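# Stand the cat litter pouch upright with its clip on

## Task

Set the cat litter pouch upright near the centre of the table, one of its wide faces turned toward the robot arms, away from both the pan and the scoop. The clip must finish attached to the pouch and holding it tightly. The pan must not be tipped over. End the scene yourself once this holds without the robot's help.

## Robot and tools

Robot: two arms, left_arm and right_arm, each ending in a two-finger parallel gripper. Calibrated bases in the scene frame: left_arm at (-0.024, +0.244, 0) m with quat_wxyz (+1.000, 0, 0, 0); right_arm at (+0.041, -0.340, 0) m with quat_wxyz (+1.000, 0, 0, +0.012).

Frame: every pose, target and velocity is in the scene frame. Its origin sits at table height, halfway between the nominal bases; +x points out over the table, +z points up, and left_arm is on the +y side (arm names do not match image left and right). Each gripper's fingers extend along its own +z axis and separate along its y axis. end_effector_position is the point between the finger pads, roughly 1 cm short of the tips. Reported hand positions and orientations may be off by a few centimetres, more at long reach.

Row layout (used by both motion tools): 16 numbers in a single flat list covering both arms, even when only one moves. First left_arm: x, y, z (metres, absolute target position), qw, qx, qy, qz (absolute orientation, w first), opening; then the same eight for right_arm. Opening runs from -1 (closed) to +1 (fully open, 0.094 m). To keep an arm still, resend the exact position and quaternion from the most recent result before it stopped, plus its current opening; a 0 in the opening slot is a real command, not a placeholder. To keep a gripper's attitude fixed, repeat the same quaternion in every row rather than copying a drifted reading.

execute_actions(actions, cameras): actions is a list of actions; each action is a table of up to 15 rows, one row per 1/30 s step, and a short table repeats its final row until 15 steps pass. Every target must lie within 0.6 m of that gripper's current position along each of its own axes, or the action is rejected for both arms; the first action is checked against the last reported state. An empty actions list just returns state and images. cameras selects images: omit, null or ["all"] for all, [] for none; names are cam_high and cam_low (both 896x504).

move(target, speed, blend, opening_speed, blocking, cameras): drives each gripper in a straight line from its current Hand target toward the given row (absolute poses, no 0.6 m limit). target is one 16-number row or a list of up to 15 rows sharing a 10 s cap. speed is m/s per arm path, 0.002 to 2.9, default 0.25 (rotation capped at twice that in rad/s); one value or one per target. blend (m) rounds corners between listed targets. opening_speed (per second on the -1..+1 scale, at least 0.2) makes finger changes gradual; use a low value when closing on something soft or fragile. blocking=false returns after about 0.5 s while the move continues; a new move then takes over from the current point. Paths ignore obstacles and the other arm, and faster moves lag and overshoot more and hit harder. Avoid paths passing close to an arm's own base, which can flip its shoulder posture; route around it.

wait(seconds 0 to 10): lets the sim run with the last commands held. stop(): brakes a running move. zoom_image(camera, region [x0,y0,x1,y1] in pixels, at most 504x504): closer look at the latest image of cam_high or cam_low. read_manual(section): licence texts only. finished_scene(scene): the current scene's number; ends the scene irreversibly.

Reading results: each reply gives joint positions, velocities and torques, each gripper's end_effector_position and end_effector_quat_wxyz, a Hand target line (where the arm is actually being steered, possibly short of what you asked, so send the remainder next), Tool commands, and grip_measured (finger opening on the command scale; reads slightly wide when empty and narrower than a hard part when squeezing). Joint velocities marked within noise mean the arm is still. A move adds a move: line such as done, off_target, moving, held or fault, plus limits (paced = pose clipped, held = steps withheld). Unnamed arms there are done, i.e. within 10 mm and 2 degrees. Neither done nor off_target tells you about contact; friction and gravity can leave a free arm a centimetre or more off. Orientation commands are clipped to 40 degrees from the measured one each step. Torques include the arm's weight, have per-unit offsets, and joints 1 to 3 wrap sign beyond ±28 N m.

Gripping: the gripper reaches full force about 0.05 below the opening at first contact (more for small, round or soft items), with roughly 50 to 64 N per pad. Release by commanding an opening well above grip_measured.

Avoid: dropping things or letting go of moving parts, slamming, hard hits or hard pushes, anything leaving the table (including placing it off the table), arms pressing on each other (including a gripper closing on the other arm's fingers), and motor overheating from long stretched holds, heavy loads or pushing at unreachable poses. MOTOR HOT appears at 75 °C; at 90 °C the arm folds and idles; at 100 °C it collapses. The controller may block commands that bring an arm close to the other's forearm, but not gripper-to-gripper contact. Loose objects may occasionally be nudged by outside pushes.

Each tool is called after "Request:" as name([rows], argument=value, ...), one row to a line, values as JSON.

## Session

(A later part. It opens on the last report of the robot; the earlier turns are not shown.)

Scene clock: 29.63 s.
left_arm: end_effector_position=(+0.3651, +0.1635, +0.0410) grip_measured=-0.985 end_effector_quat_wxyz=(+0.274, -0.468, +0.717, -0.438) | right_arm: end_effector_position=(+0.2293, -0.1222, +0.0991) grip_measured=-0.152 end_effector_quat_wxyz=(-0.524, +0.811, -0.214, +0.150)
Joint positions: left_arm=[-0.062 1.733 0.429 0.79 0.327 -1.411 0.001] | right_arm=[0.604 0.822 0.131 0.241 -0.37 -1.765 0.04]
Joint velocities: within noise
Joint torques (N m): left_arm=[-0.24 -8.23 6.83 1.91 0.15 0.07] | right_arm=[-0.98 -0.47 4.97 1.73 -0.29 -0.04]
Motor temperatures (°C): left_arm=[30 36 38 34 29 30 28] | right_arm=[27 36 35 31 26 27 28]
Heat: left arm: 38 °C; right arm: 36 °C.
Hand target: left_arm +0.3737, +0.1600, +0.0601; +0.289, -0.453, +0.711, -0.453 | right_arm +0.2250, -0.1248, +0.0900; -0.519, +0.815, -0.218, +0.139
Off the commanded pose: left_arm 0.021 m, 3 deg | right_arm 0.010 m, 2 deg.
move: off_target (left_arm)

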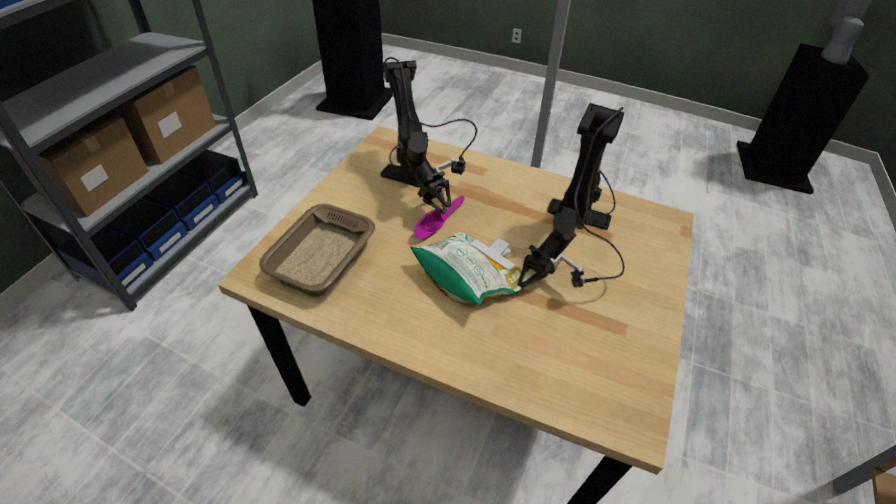

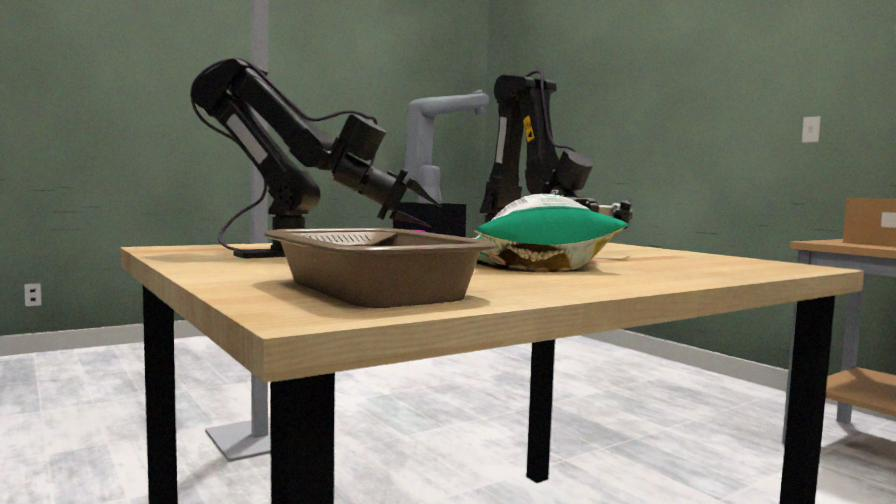

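Request:
move(target=[0.390,0.148,0.11,0.2056,-0.4964,0.7792,-0.3228,-1, 0.2,-0.2,0.15,0.5191,-0.8147,0.2183,-0.1391,-0.15], speed=0.08)

Request:
zoom_image(camera="cam_high", region=[390, 180, 570, 300])

Request:
zoom_image(camera="cam_low", region=[450, 170, 670, 290])

Scene clock: 33.20 s.
left_arm: end_effector_position=(+0.3814, +0.1516, +0.0887) grip_measured=-0.985 end_effector_quat_wxyz=(+0.193, -0.507, +0.783, -0.306) | right_arm: end_effector_position=(+0.2038, -0.1988, +0.1387) grip_measured=-0.152 end_effector_quat_wxyz=(-0.511, +0.811, -0.242, +0.149)
Joint positions: left_arm=[-0.144 1.593 0.905 -0.164 0.195 -1.366 0.001] | right_arm=[0.042 0.364 0.312 -0.625 -0.808 -2.091 0.04]
Joint velocities: within noise
Joint torques (N m): left_arm=[0.12 -8.13 9.98 1.47 0.19 -0.01] | right_arm=[-0.83 0.91 9.52 1.16 -0.54 -0.04]
Motor temperatures (°C): left_arm=[30 37 38 34 29 30 29] | right_arm=[27 36 36 32 26 27 28]
Heat: left arm: 38 °C; right arm: 36 °C.
Hand target: left_arm +0.3895, +0.1481, +0.1100; +0.206, -0.496, +0.779, -0.323 | right_arm +0.2008, -0.1982, +0.1495; -0.518, +0.808, -0.238, +0.151
Off the commanded pose: left_arm 0.023 m, 3 deg | right_arm 0.012 m, 3 deg.
joint sent to its limit (right arm) — joint 6 (wrist roll), lower limit. The joint targets are off in orientation, not in position.
move: off_target (left_arm, right_arm)

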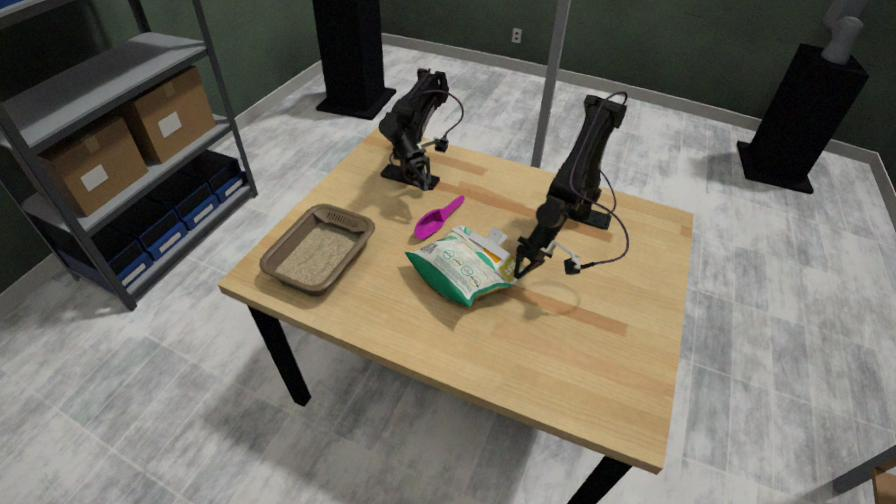

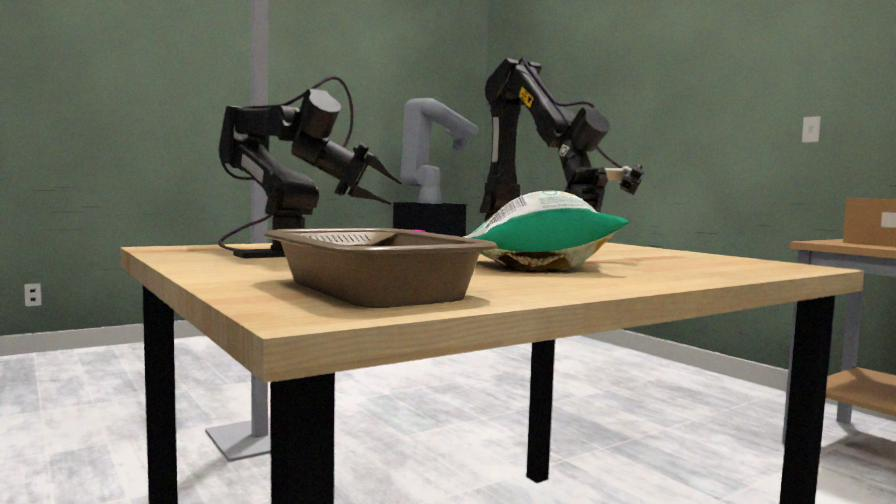

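Scaled by 2.800.

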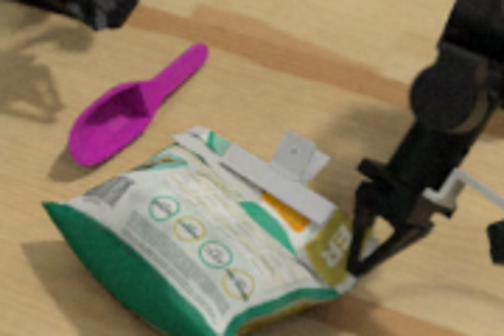

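Scaled by 2.291.

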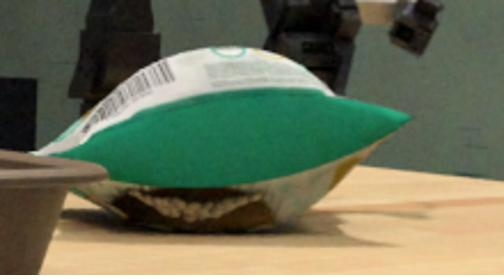

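Request:
move(target=[0.405,0.135,0.155,0.1163,-0.5245,0.8233,-0.1825,-1, 0.25,-0.2,0.2,0,0,1,0,-0.15], speed=0.08)

Request:
zoom_image(camera="cam_high", region=[390, 180, 570, 300])

Request:
zoom_image(camera="cam_low", region=[450, 170, 670, 290])

Scene clock: 43.97 s.
left_arm: end_effector_position=(+0.3921, +0.1402, +0.1217) grip_measured=-0.985 end_effector_quat_wxyz=(+0.143, -0.518, +0.811, -0.233) | right_arm: end_effector_position=(+0.2277, -0.2007, +0.1703) grip_measured=-0.152 end_effector_quat_wxyz=(+0.263, -0.433, +0.858, -0.085)
Joint positions: left_arm=[-0.19 1.699 1.273 -0.606 0.137 -1.365 0.001] | right_arm=[0.897 1.003 0.938 -1.081 0.377 -0.097 0.04]
Joint velocities: within noise
Joint torques (N m): left_arm=[0.17 -7.72 10.91 1.16 0.01 0.06] | right_arm=[-0.83 -1.37 8.94 0.79 0.16 0.09]
Motor temperatures (°C): left_arm=[30 37 41 34 29 30 29] | right_arm=[27 36 38 33 26 27 28]
Heat: left arm: 41 °C; right arm: 38 °C.
Hand target: left_arm +0.3984, +0.1404, +0.1369; +0.153, -0.515, +0.808, -0.240 | right_arm +0.2303, -0.1993, +0.1797; +0.271, -0.423, +0.861, -0.079
Off the commanded pose: left_arm 0.036 m, 7 deg | right_arm 0.037 m, 62 deg.
move: off_target (left_arm, right_arm; path cut at 10 s)

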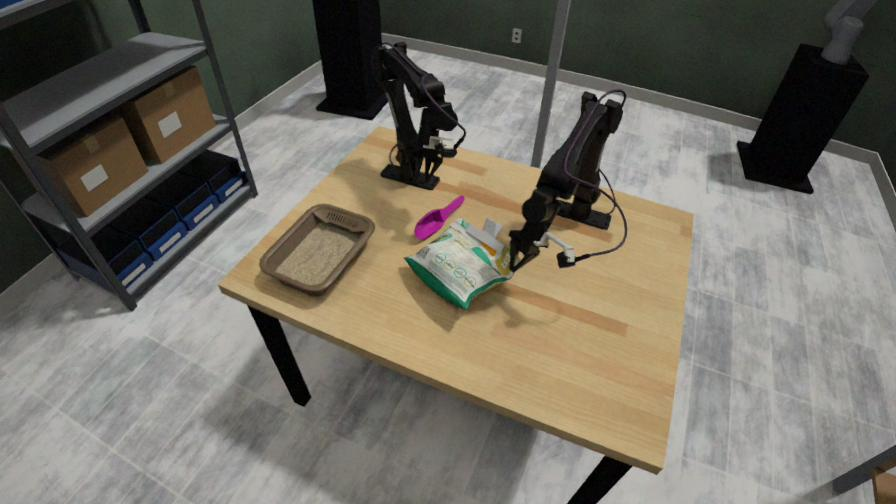

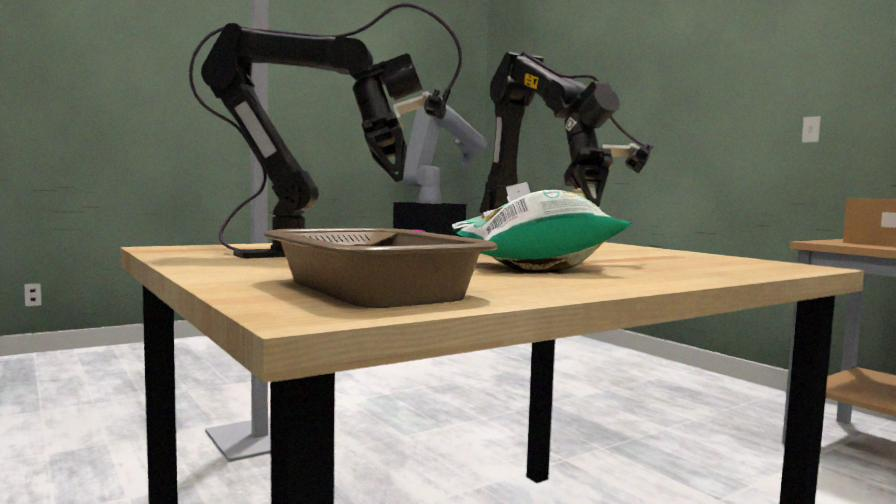

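Scaled by 2.800.

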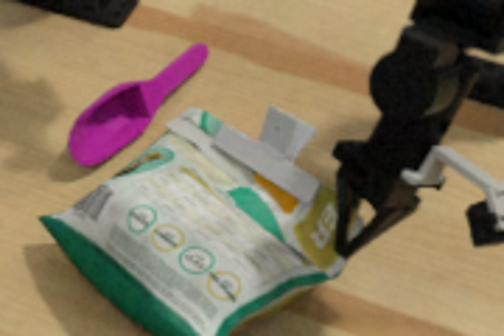

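Scaled by 2.291.

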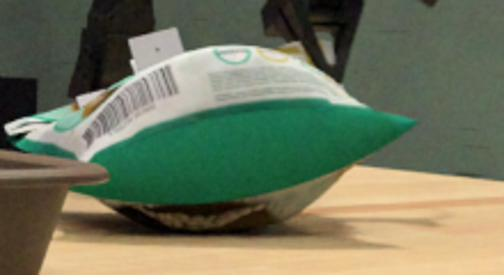

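Request:
move(target=[0.425,0.120,0.19,0,-0.5373,0.8434,0,-1, 0.2,-0.15,0.2,0.3314,-0.462,0.8001,0.1913,-0.15], speed=0.1)

Request:
zoom_image(camera="cam_high", region=[390, 180, 570, 300])

Request:
zoom_image(camera="cam_low", region=[450, 170, 670, 290])

Scene clock: 47.93 s.
left_arm: end_effector_position=(+0.4268, +0.1168, +0.1781) grip_measured=-0.986 end_effector_quat_wxyz=(+0.061, -0.534, +0.840, -0.075) | right_arm: end_effector_position=(+0.2011, -0.1493, +0.2032) grip_measured=-0.152 end_effector_quat_wxyz=(+0.330, -0.461, +0.802, +0.188)
Joint positions: left_arm=[-0.274 2.27 2.443 -1.551 0.01 -1.406 0.001] | right_arm=[0.674 0.808 0.858 -0.872 -0.237 -0.252 0.04]
Joint velocities: within noise
Joint torques (N m): left_arm=[0.14 -11.6 9.78 0.45 -0.13 -0.01] | right_arm=[-0.87 -1.44 5.11 1.5 -0.28 -0.09]
Motor temperatures (°C): left_arm=[30 38 41 34 29 30 29] | right_arm=[27 36 38 34 26 27 28]
Heat: left arm: 41 °C; right arm: 38 °C.
Hand target: left_arm +0.4245, +0.1201, +0.1894; +0.067, -0.535, +0.839, -0.076 | right_arm +0.2000, -0.1500, +0.2000; +0.331, -0.462, +0.800, +0.191
Off the commanded pose: left_arm 0.012 m, 11 deg | right_arm 0.003 m, 1 deg.
joint sent to its limit (left arm) — joint 4 (wrist pitch), lower limit. The joint targets are off in orientation, not in position.
move: off_target (left_arm)

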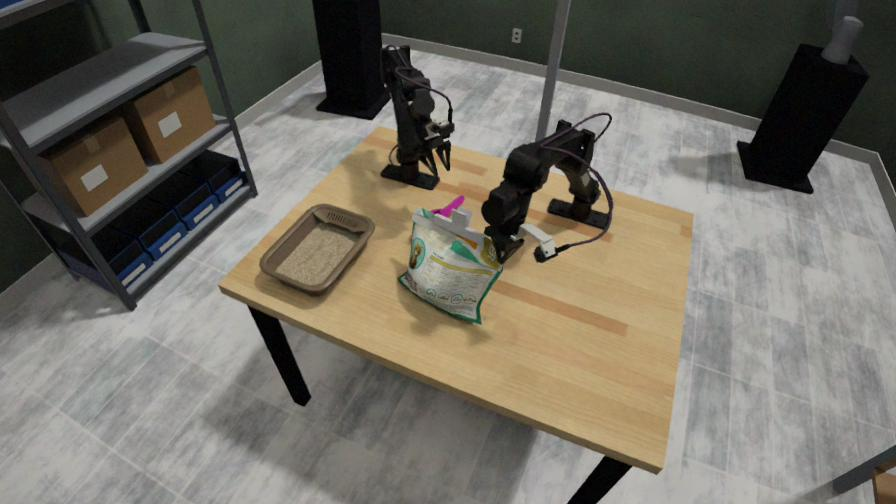

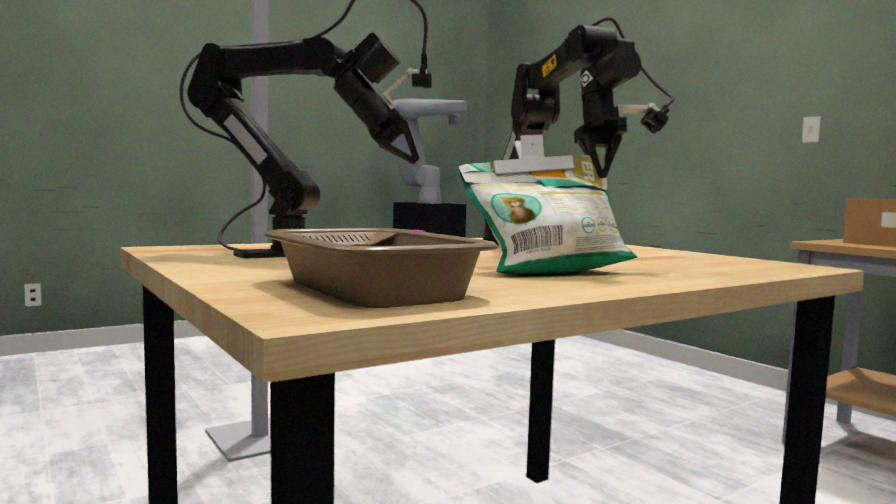

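Scaled by 2.800.

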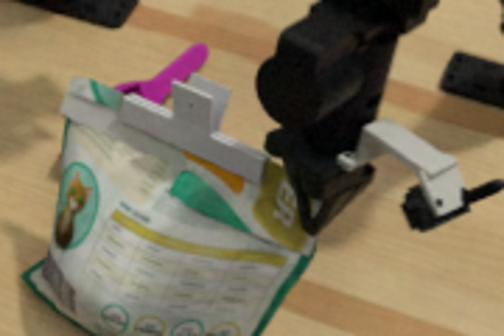

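Scaled by 2.291.

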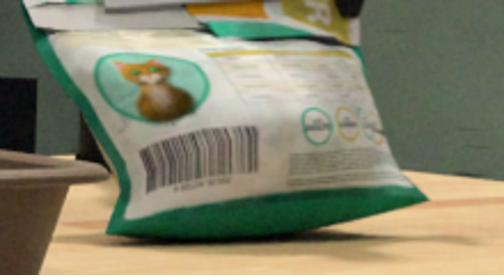

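Request:
move(target=[0.425,0.120,0.19,0.067,-0.535,0.839,-0.076,-1, 0.185,-0.13,0.15,0,0.139,0.990,0,-0.2], speed=0.25)

Request:
zoom_image(camera="cam_high", region=[390, 150, 570, 270])

Scene clock: 52.37 s.
left_arm: end_effector_position=(+0.4269, +0.1171, +0.1781) grip_measured=-0.986 end_effector_quat_wxyz=(+0.061, -0.534, +0.840, -0.074) | right_arm: end_effector_position=(+0.1813, -0.1312, +0.1449) grip_measured=-0.198 end_effector_quat_wxyz=(-0.002, +0.132, +0.991, -0.001)
Joint positions: left_arm=[-0.274 2.27 2.443 -1.551 0.008 -1.406 0.001] | right_arm=[0.948 1.496 1.301 -1.379 -0.003 1.237 0.038]
Joint velocities: within noise
Joint torques (N m): left_arm=[0.13 -11.69 9.69 0.43 -0.1 -0.06] | right_arm=[-0.77 -4.44 8.2 -0.02 -0.03 0.06]
Motor temperatures (°C): left_arm=[30 41 42 33 29 30 29] | right_arm=[27 36 38 33 26 27 28]
Heat: left arm: 42 °C; right arm: 38 °C.
Hand target: left_arm +0.4248, +0.1201, +0.1898; +0.068, -0.535, +0.839, -0.077 | right_arm +0.1849, -0.1301, +0.1499; +0.000, +0.139, +0.990, +0.000
Off the commanded pose: left_arm 0.012 m, 1 deg | right_arm 0.006 m, 1 deg.
move: off_target (left_arm)

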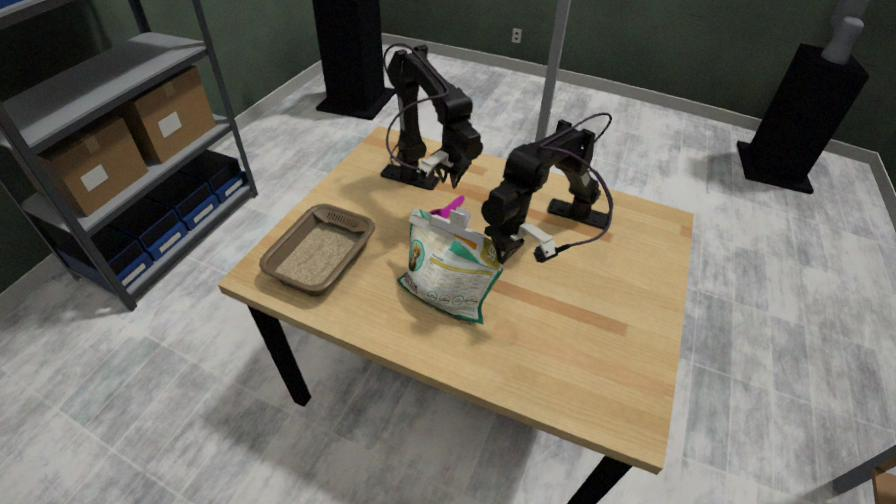

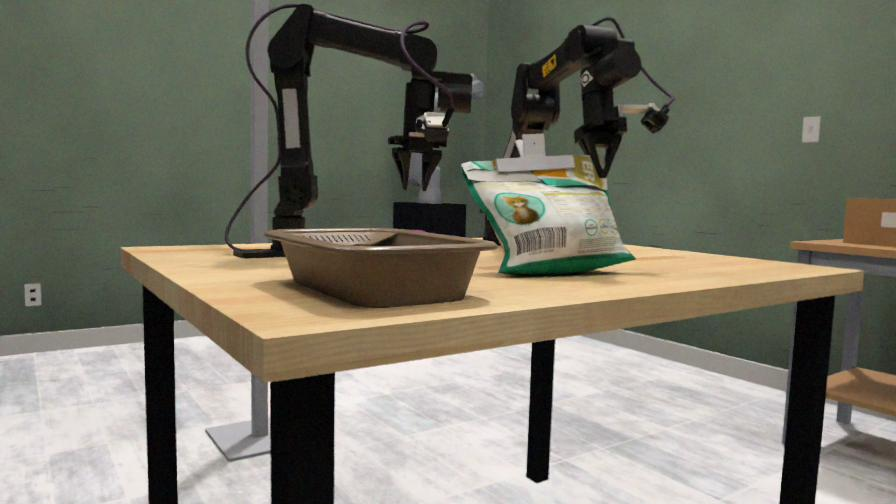

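Scaled by 2.800.

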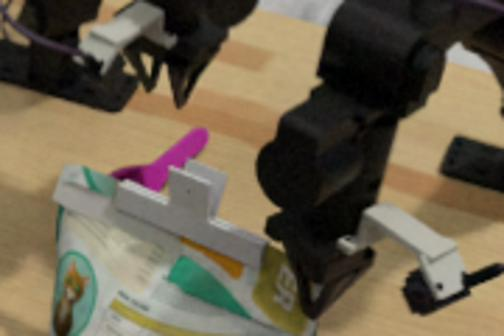

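Request:
move(target=[0.425,0.120,0.19,0.067,-0.535,0.839,-0.076,-1, 0.18,-0.125,0.065,0,0.139,0.990,0,-0.2], speed=0.2)

Request:
zoom_image(camera="cam_high", region=[400, 160, 520, 240])

Scene clock: 53.77 s.
left_arm: end_effector_position=(+0.4269, +0.1171, +0.1781) grip_measured=-0.986 end_effector_quat_wxyz=(+0.061, -0.534, +0.840, -0.074) | right_arm: end_effector_position=(+0.1825, -0.1234, +0.0703) grip_measured=-0.198 end_effector_quat_wxyz=(+0.001, +0.140, +0.990, +0.007)
Joint positions: left_arm=[-0.274 2.27 2.443 -1.551 0.008 -1.406 0.001] | right_arm=[0.96 1.539 1.043 -1.063 -0.005 1.264 0.038]
Joint velocities: within noise
Joint torques (N m): left_arm=[0.21 -11.67 9.78 0.44 -0.08 -0.05] | right_arm=[0.39 -5.04 4.67 0.28 0.05 0.02]
Motor temperatures (°C): left_arm=[30 42 42 33 29 30 29] | right_arm=[27 36 38 33 26 27 28]
Heat: left arm: 42 °C; right arm: 38 °C.
Hand target: left_arm +0.4248, +0.1201, +0.1898; +0.068, -0.535, +0.839, -0.077 | right_arm +0.1800, -0.1251, +0.0651; +0.000, +0.139, +0.990, +0.000
Off the commanded pose: left_arm 0.012 m, 1 deg | right_arm 0.006 m, 1 deg.
move: off_target (left_arm)

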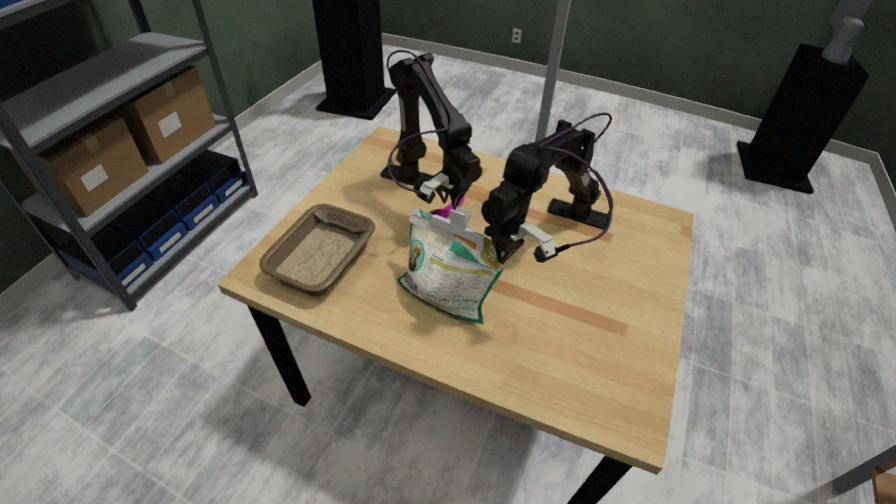

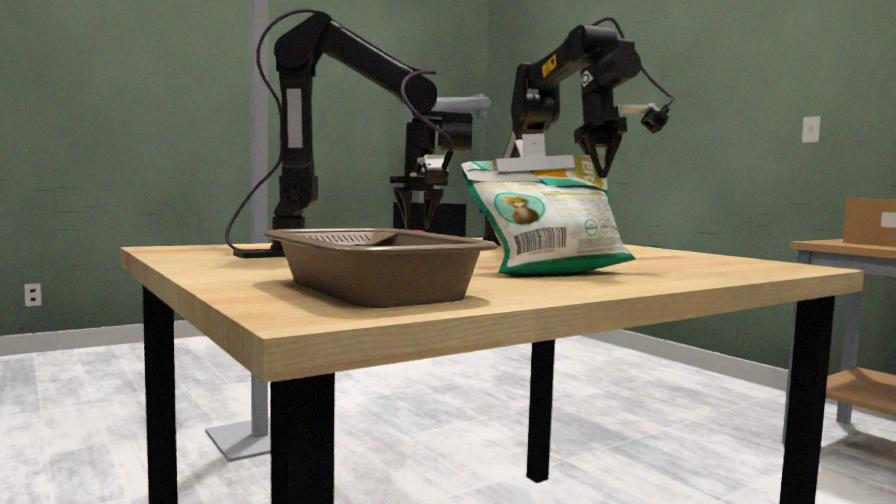

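Scaled by 4.200.

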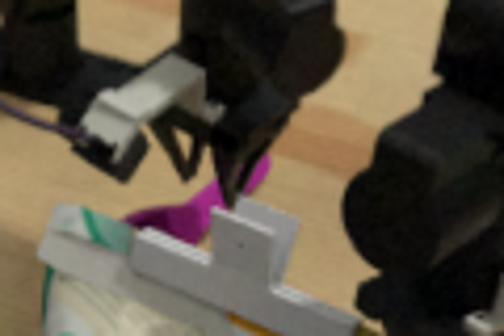

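Request:
move([
  [0.425,0.120,0.19,0.067,-0.535,0.839,-0.076,-1, 0.175,-0.147,0.065,0,0.139,0.990,0,-0.2],
  [0.425,0.120,0.19,0.067,-0.535,0.839,-0.076,-1, 0.175,-0.147,0.03,0,0.139,0.990,0,-0.2],
], speed=0.12)

Request:
zoom_image(camera="cam_high", region=[400, 160, 520, 240])

Scene clock: 55.33 s.
left_arm: end_effector_position=(+0.4269, +0.1171, +0.1781) grip_measured=-0.986 end_effector_quat_wxyz=(+0.061, -0.534, +0.840, -0.074) | right_arm: end_effector_position=(+0.1751, -0.1424, +0.0356) grip_measured=-0.198 end_effector_quat_wxyz=(+0.001, +0.139, +0.990, +0.008)
Joint positions: left_arm=[-0.274 2.27 2.443 -1.551 0.008 -1.406 0.001] | right_arm=[0.941 1.505 0.866 -0.917 -0.005 1.243 0.038]
Joint velocities: within noise
Joint torques (N m): left_arm=[0.27 -11.59 9.87 0.44 -0.05 -0.01] | right_arm=[-0.73 -4.44 4.19 0.24 -0.03 -0.09]
Motor temperatures (°C): left_arm=[30 42 42 33 29 30 29] | right_arm=[27 36 37 33 26 27 28]
Heat: left arm: 42 °C; right arm: 37 °C.
Hand target: left_arm +0.4248, +0.1201, +0.1898; +0.068, -0.535, +0.839, -0.077 | right_arm +0.1749, -0.1470, +0.0302; +0.000, +0.139, +0.990, +0.000
Off the commanded pose: left_arm 0.012 m, 1 deg | right_arm 0.007 m, 1 deg.
move: off_target (left_arm)

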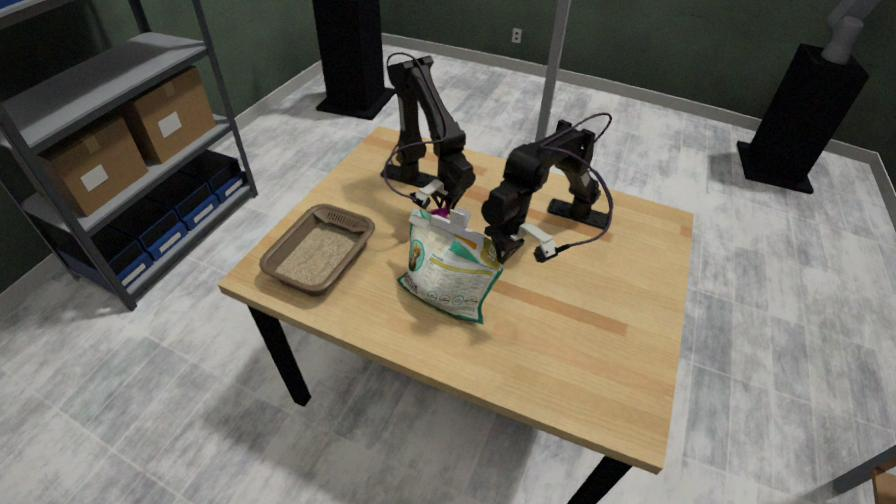

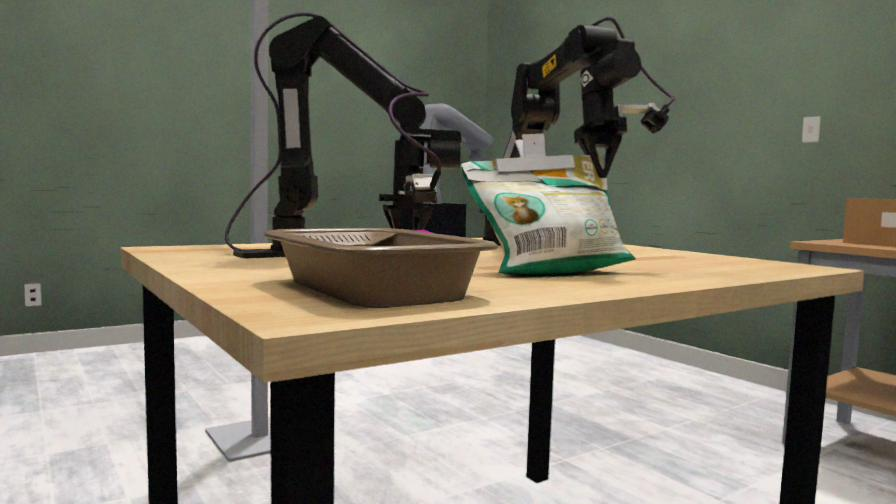

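Scaled by 4.200.

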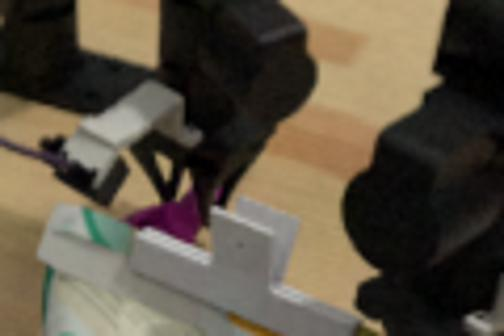

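Request:
move([
  [0.425,0.120,0.19,0.067,-0.535,0.839,-0.076,-1, 0.175,-0.147,0.018,0,0.139,0.990,0,-0.2],
  [0.425,0.120,0.19,0.067,-0.535,0.839,-0.076,-1, 0.175,-0.147,0.018,0,0.139,0.990,0,-0.9],
], speed=0.08, opening_speed=0.4)

Request:
zoom_image(camera="cam_high", region=[400, 160, 520, 240])

Scene clock: 58.43 s.
left_arm: end_effector_position=(+0.4269, +0.1171, +0.1781) grip_measured=-0.986 end_effector_quat_wxyz=(+0.061, -0.534, +0.840, -0.074) | right_arm: end_effector_position=(+0.1764, -0.1404, +0.0244) grip_measured=-0.685 end_effector_quat_wxyz=(+0.003, +0.138, +0.990, +0.012)
Joint positions: left_arm=[-0.274 2.27 2.443 -1.551 0.008 -1.406 0.001] | right_arm=[0.941 1.525 0.836 -0.857 -0.005 1.242 0.015]
Joint velocities: within noise
Joint torques (N m): left_arm=[0.25 -11.6 9.76 0.45 -0.1 0.02] | right_arm=[-0.61 -4.19 4.08 0.24 0.05 -0.08]
Motor temperatures (°C): left_arm=[30 43 42 33 29 30 29] | right_arm=[27 36 37 32 26 27 28]
Heat: left arm: 43 °C; right arm: 37 °C.
Hand target: left_arm +0.4248, +0.1201, +0.1898; +0.068, -0.535, +0.839, -0.077 | right_arm +0.1748, -0.1470, +0.0182; +0.000, +0.139, +0.990, +0.000
Off the commanded pose: left_arm 0.012 m, 1 deg | right_arm 0.009 m, 1 deg.
move: off_target (left_arm)

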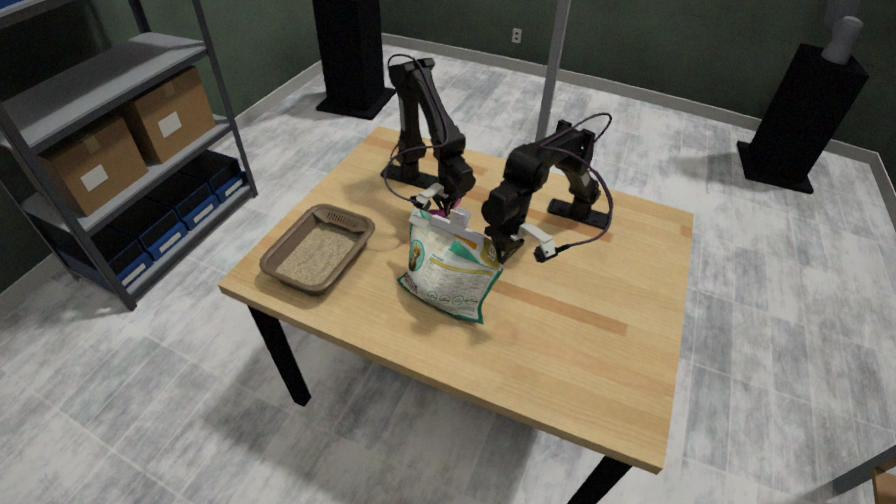

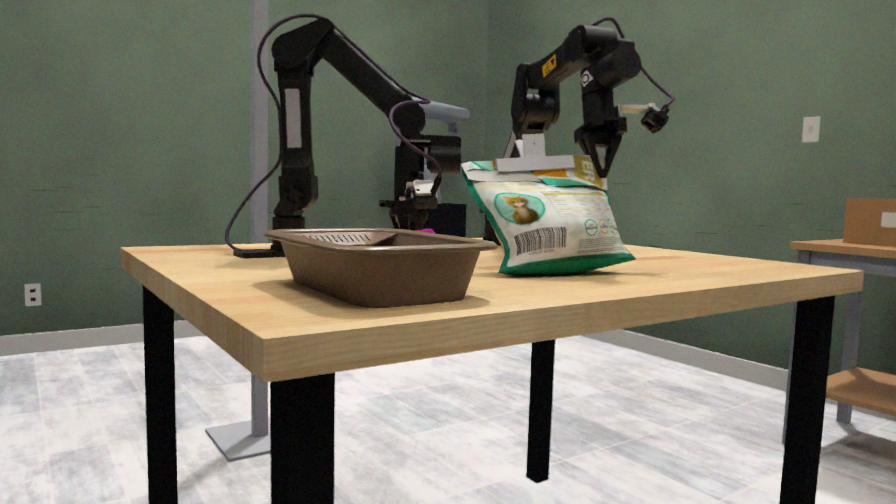

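Scaled by 4.200.

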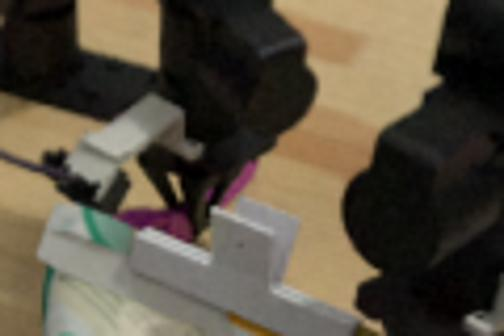

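Request:
move([
  [0.425,0.120,0.19,0.067,-0.535,0.839,-0.076,-1, 0.175,-0.147,0.06,0,0.139,0.990,0,-0.9],
  [0.425,0.120,0.19,0.067,-0.535,0.839,-0.076,-1, 0.19,-0.20,0.06,0,0.139,0.990,0,-0.9],
  [0.425,0.120,0.19,0.067,-0.535,0.839,-0.076,-1, 0.19,-0.20,0.025,0,0.139,0.990,0,-0.9],
], speed=0.12)

Request:
zoom_image(camera="cam_high", region=[380, 160, 500, 240])

Scene clock: 60.73 s.
left_arm: end_effector_position=(+0.4269, +0.1171, +0.1781) grip_measured=-0.986 end_effector_quat_wxyz=(+0.061, -0.534, +0.840, -0.074) | right_arm: end_effector_position=(+0.1910, -0.1953, +0.0316) grip_measured=-0.744 end_effector_quat_wxyz=(+0.002, +0.139, +0.990, +0.008)
Joint positions: left_arm=[-0.274 2.27 2.443 -1.551 0.008 -1.406 0.001] | right_arm=[0.732 1.39 0.749 -0.915 -0.007 1.034 0.012]
Joint velocities: within noise
Joint torques (N m): left_arm=[0.24 -11.66 9.69 0.38 -0.07 -0.02] | right_arm=[-0.95 -3.11 3.97 0.27 0.05 -0.12]
Motor temperatures (°C): left_arm=[30 44 42 33 29 30 29] | right_arm=[27 36 37 32 26 27 28]
Heat: left arm: 44 °C; right arm: 37 °C.
Hand target: left_arm +0.4248, +0.1201, +0.1898; +0.068, -0.535, +0.839, -0.077 | right_arm +0.1898, -0.2000, +0.0253; +0.000, +0.139, +0.990, +0.000
Off the commanded pose: left_arm 0.012 m, 1 deg | right_arm 0.008 m, 1 deg.
move: off_target (left_arm)

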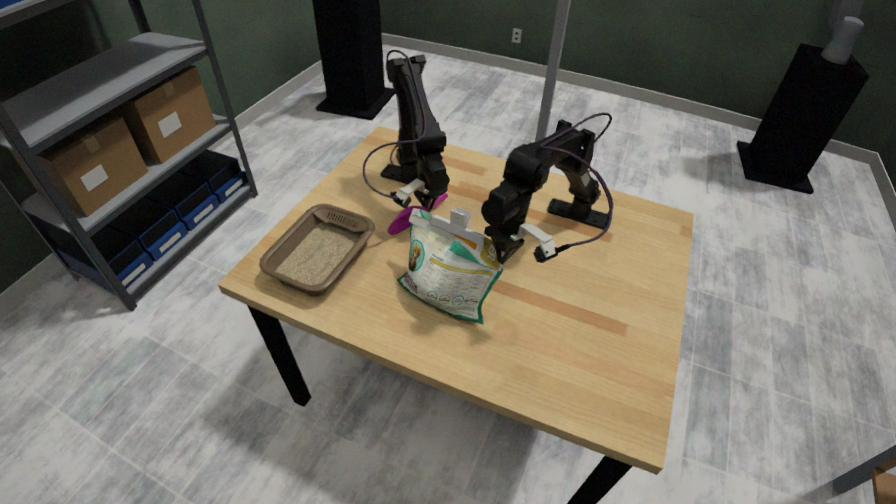

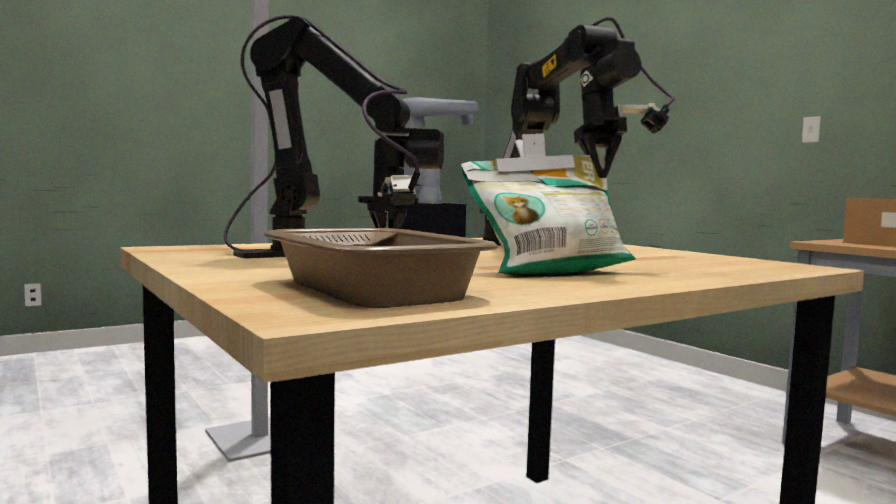

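Scaled by 4.200.

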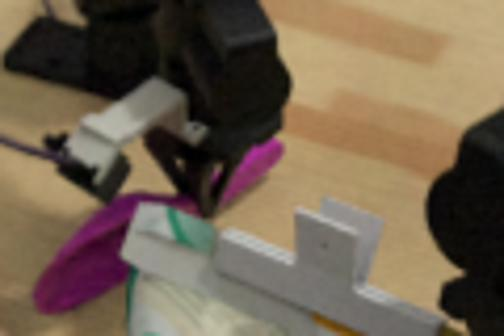

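Request:
move([
  [0.425,0.120,0.19,0.067,-0.535,0.839,-0.076,-1, 0.19,-0.20,0.016,0,0.139,0.990,0,-0.9],
  [0.425,0.120,0.19,0.067,-0.535,0.839,-0.076,-1, 0.19,-0.20,0.016,0,0.139,0.990,0,-0.2],
  [0.425,0.120,0.19,0.067,-0.535,0.839,-0.076,-1, 0.19,-0.20,0.12,0,0.139,0.990,0,-0.2],
], speed=0.12, opening_speed=0.6)

Request:
zoom_image(camera="cam_high", region=[360, 160, 600, 340])

Scene clock: 64.77 s.
left_arm: end_effector_position=(+0.4269, +0.1171, +0.1781) grip_measured=-0.986 end_effector_quat_wxyz=(+0.061, -0.534, +0.840, -0.074) | right_arm: end_effector_position=(+0.1863, -0.2006, +0.1112) grip_measured=-0.202 end_effector_quat_wxyz=(-0.009, +0.138, +0.990, -0.009)
Joint positions: left_arm=[-0.274 2.27 2.443 -1.551 0.008 -1.407 0.001] | right_arm=[0.732 1.324 1.025 -1.295 -0.003 1.033 0.037]
Joint velocities: within noise
Joint torques (N m): left_arm=[0.05 -11.59 9.77 0.46 -0.09 0.01] | right_arm=[-0.87 -4.62 8.03 -0.04 0.03 -0.06]
Motor temperatures (°C): left_arm=[30 45 43 32 29 30 29] | right_arm=[27 36 36 31 26 27 28]
Heat: left arm: 45 °C; right arm: 36 °C.
Hand target: left_arm +0.4248, +0.1201, +0.1898; +0.068, -0.535, +0.839, -0.077 | right_arm +0.1899, -0.2000, +0.1198; +0.000, +0.139, +0.990, +0.000
Off the commanded pose: left_arm 0.012 m, 1 deg | right_arm 0.010 m, 1 deg.
move: off_target (left_arm); target 2's new opening was sent with right_arm's hand 0.014 m and 2 deg from that target

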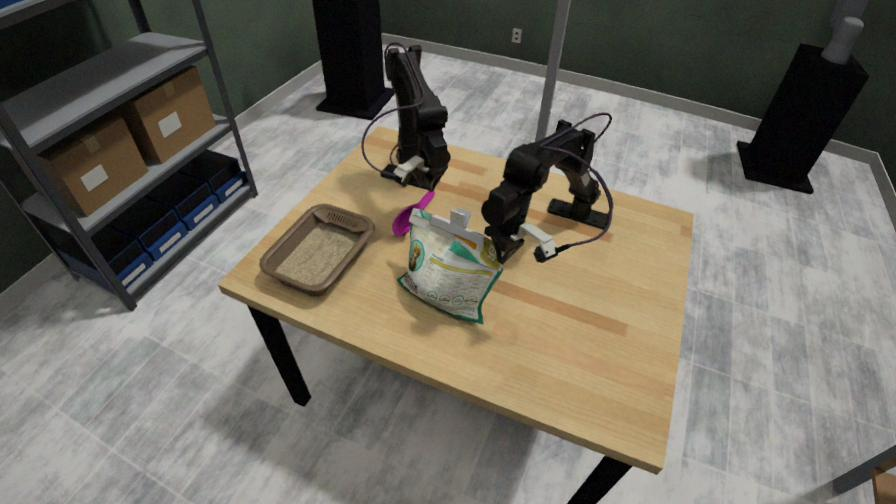

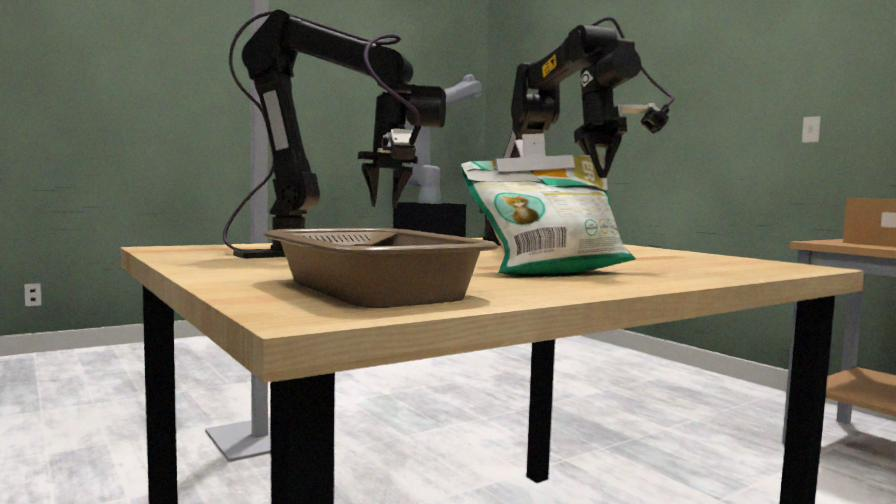

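Scaled by 2.100.

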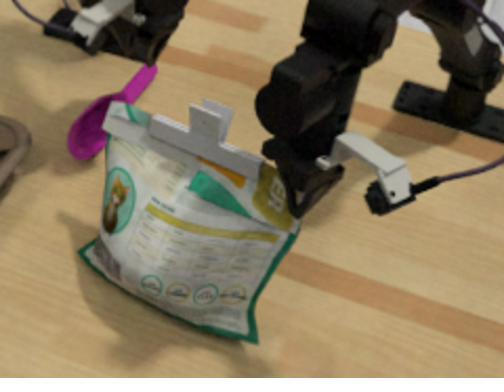

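Request:
move([
  [0.36,0.115,0.188,0.05,-0.62,0.78,-0.08,-1, 0.19,-0.24,0.2,0.3314,-0.462,0.8001,0.1913,-0.2],
  [0.27,0.10,0.185,0.0923,-0.7010,0.7010,-0.0923,-1, 0.19,-0.24,0.2,0.3314,-0.462,0.8001,0.1913,-0.2],
], speed=0.1, blend=0.03)

Request:
zoom_image(camera="cam_high", region=[360, 160, 600, 340])

Scene clock: 74.73 s.
left_arm: end_effector_position=(+0.2762, +0.1012, +0.1684) grip_measured=-0.986 end_effector_quat_wxyz=(-0.090, +0.706, -0.699, +0.069) | right_arm: end_effector_position=(+0.1921, -0.2422, +0.1957) grip_measured=-0.202 end_effector_quat_wxyz=(+0.327, -0.463, +0.803, +0.183)
Joint positions: left_arm=[-0.521 1.633 1.509 -1.265 -0.137 -2.088 0.001] | right_arm=[-0.135 0.749 0.876 -1.317 -0.685 -1.021 0.037]
Joint velocities: within noise
Joint torques (N m): left_arm=[-0.64 -10.63 6.78 0.67 -0.05 0.08] | right_arm=[-0.95 0.95 6.69 0.63 -0.68 -0.12]
Motor temperatures (°C): left_arm=[30 47 41 32 29 30 29] | right_arm=[27 36 36 32 26 27 28]
Heat: left arm: 47 °C; right arm: 36 °C.
Hand target: left_arm +0.2701, +0.1002, +0.1844; -0.092, +0.701, -0.701, +0.092 | right_arm +0.1900, -0.2400, +0.1999; +0.331, -0.462, +0.800, +0.191
Off the commanded pose: left_arm 0.018 m, 3 deg | right_arm 0.005 m, 1 deg.
move: off_target (left_arm)

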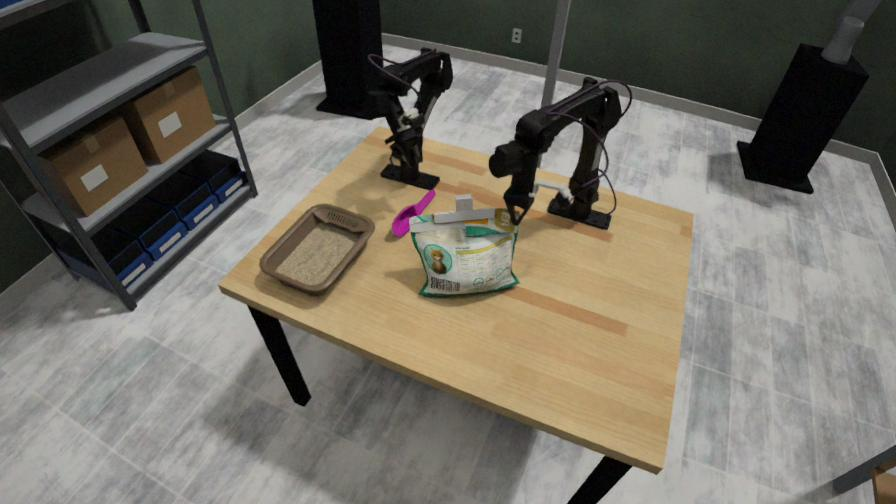

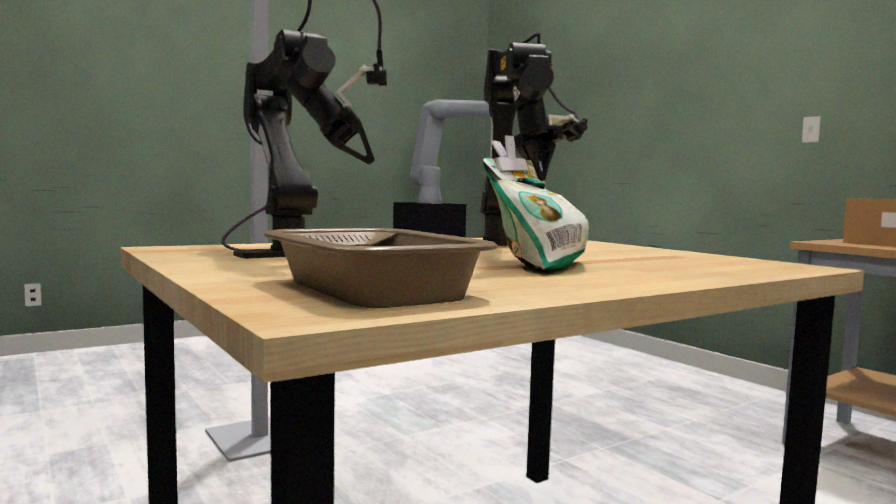

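Scaled by 2.100.

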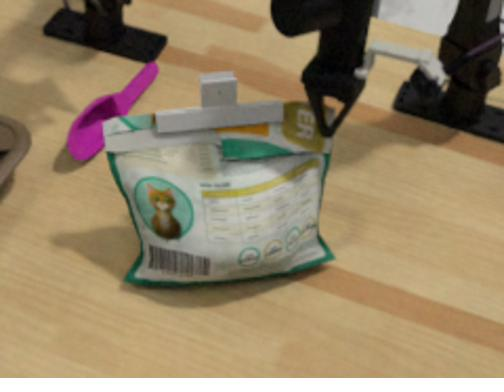

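Request:
move([
  [0.35,0.095,0.183,0.0923,-0.7010,0.7010,-0.0923,-1, 0.19,-0.24,0.2,0.3314,-0.462,0.8001,0.1913,-0.2],
], speed=0.1)

Request:
zoom_image(camera="cam_high", region=[360, 160, 600, 340])

Request:
zoom_image(camera="cam_low", region=[430, 130, 650, 290])

Scene clock: 76.37 s.
left_arm: end_effector_position=(+0.3331, +0.1099, +0.1798) grip_measured=-0.986 end_effector_quat_wxyz=(-0.092, +0.708, -0.697, +0.059) | right_arm: end_effector_position=(+0.1920, -0.2422, +0.1956) grip_measured=-0.202 end_effector_quat_wxyz=(+0.327, -0.463, +0.803, +0.183)
Joint positions: left_arm=[-0.424 1.841 1.799 -1.353 -0.132 -1.999 0.001] | right_arm=[-0.135 0.749 0.876 -1.317 -0.685 -1.021 0.037]
Joint velocities: within noise
Joint torques (N m): left_arm=[-0.5 -6.32 9.2 1.29 0.15 0.09] | right_arm=[-0.96 0.62 6.8 0.67 -0.69 -0.09]
Motor temperatures (°C): left_arm=[30 46 41 32 29 30 29] | right_arm=[27 36 37 32 26 27 28]
Heat: left arm: 46 °C; right arm: 37 °C.
Hand target: left_arm +0.3490, +0.0954, +0.1837; -0.093, +0.701, -0.701, +0.092 | right_arm +0.1900, -0.2400, +0.1999; +0.331, -0.462, +0.800, +0.191
Off the commanded pose: left_arm 0.023 m, 4 deg | right_arm 0.005 m, 1 deg.
move: off_target (left_arm)

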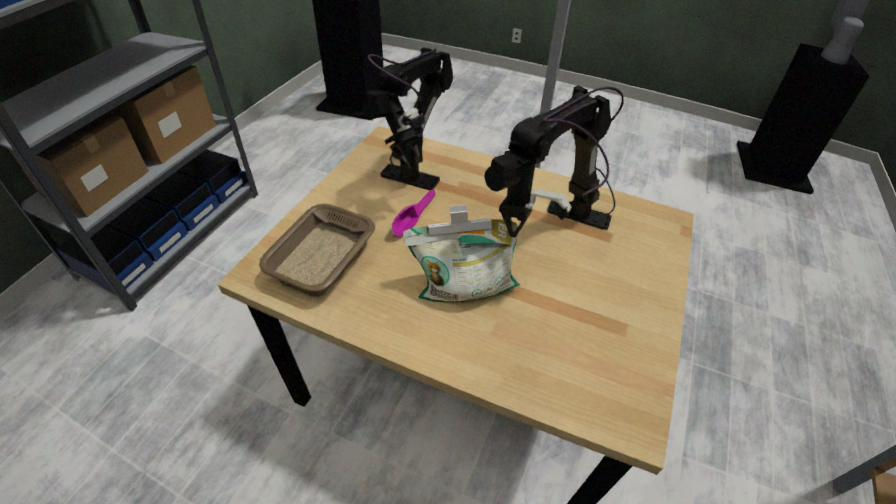

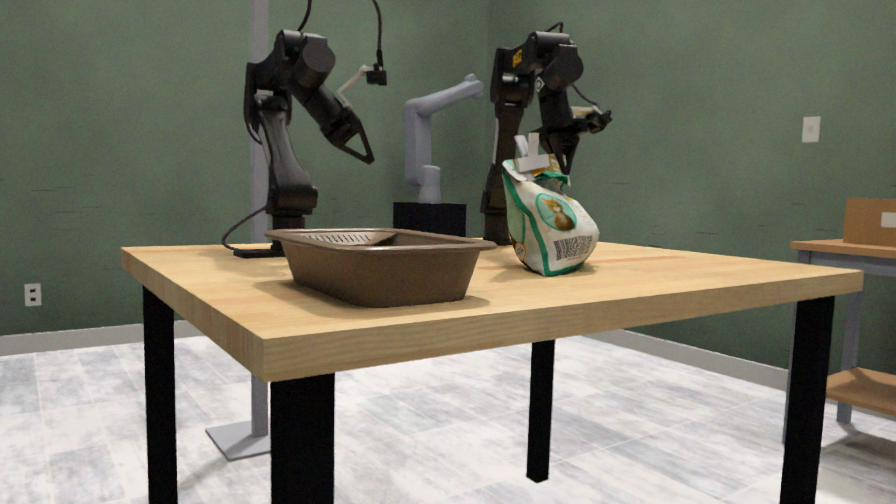

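Scaled by 2.100.

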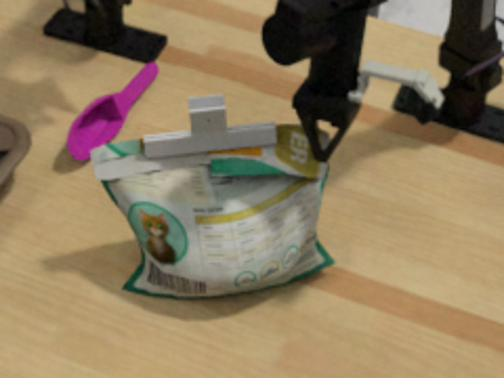

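Scaled by 2.291.

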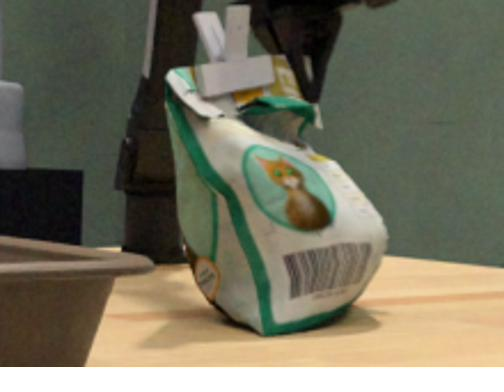

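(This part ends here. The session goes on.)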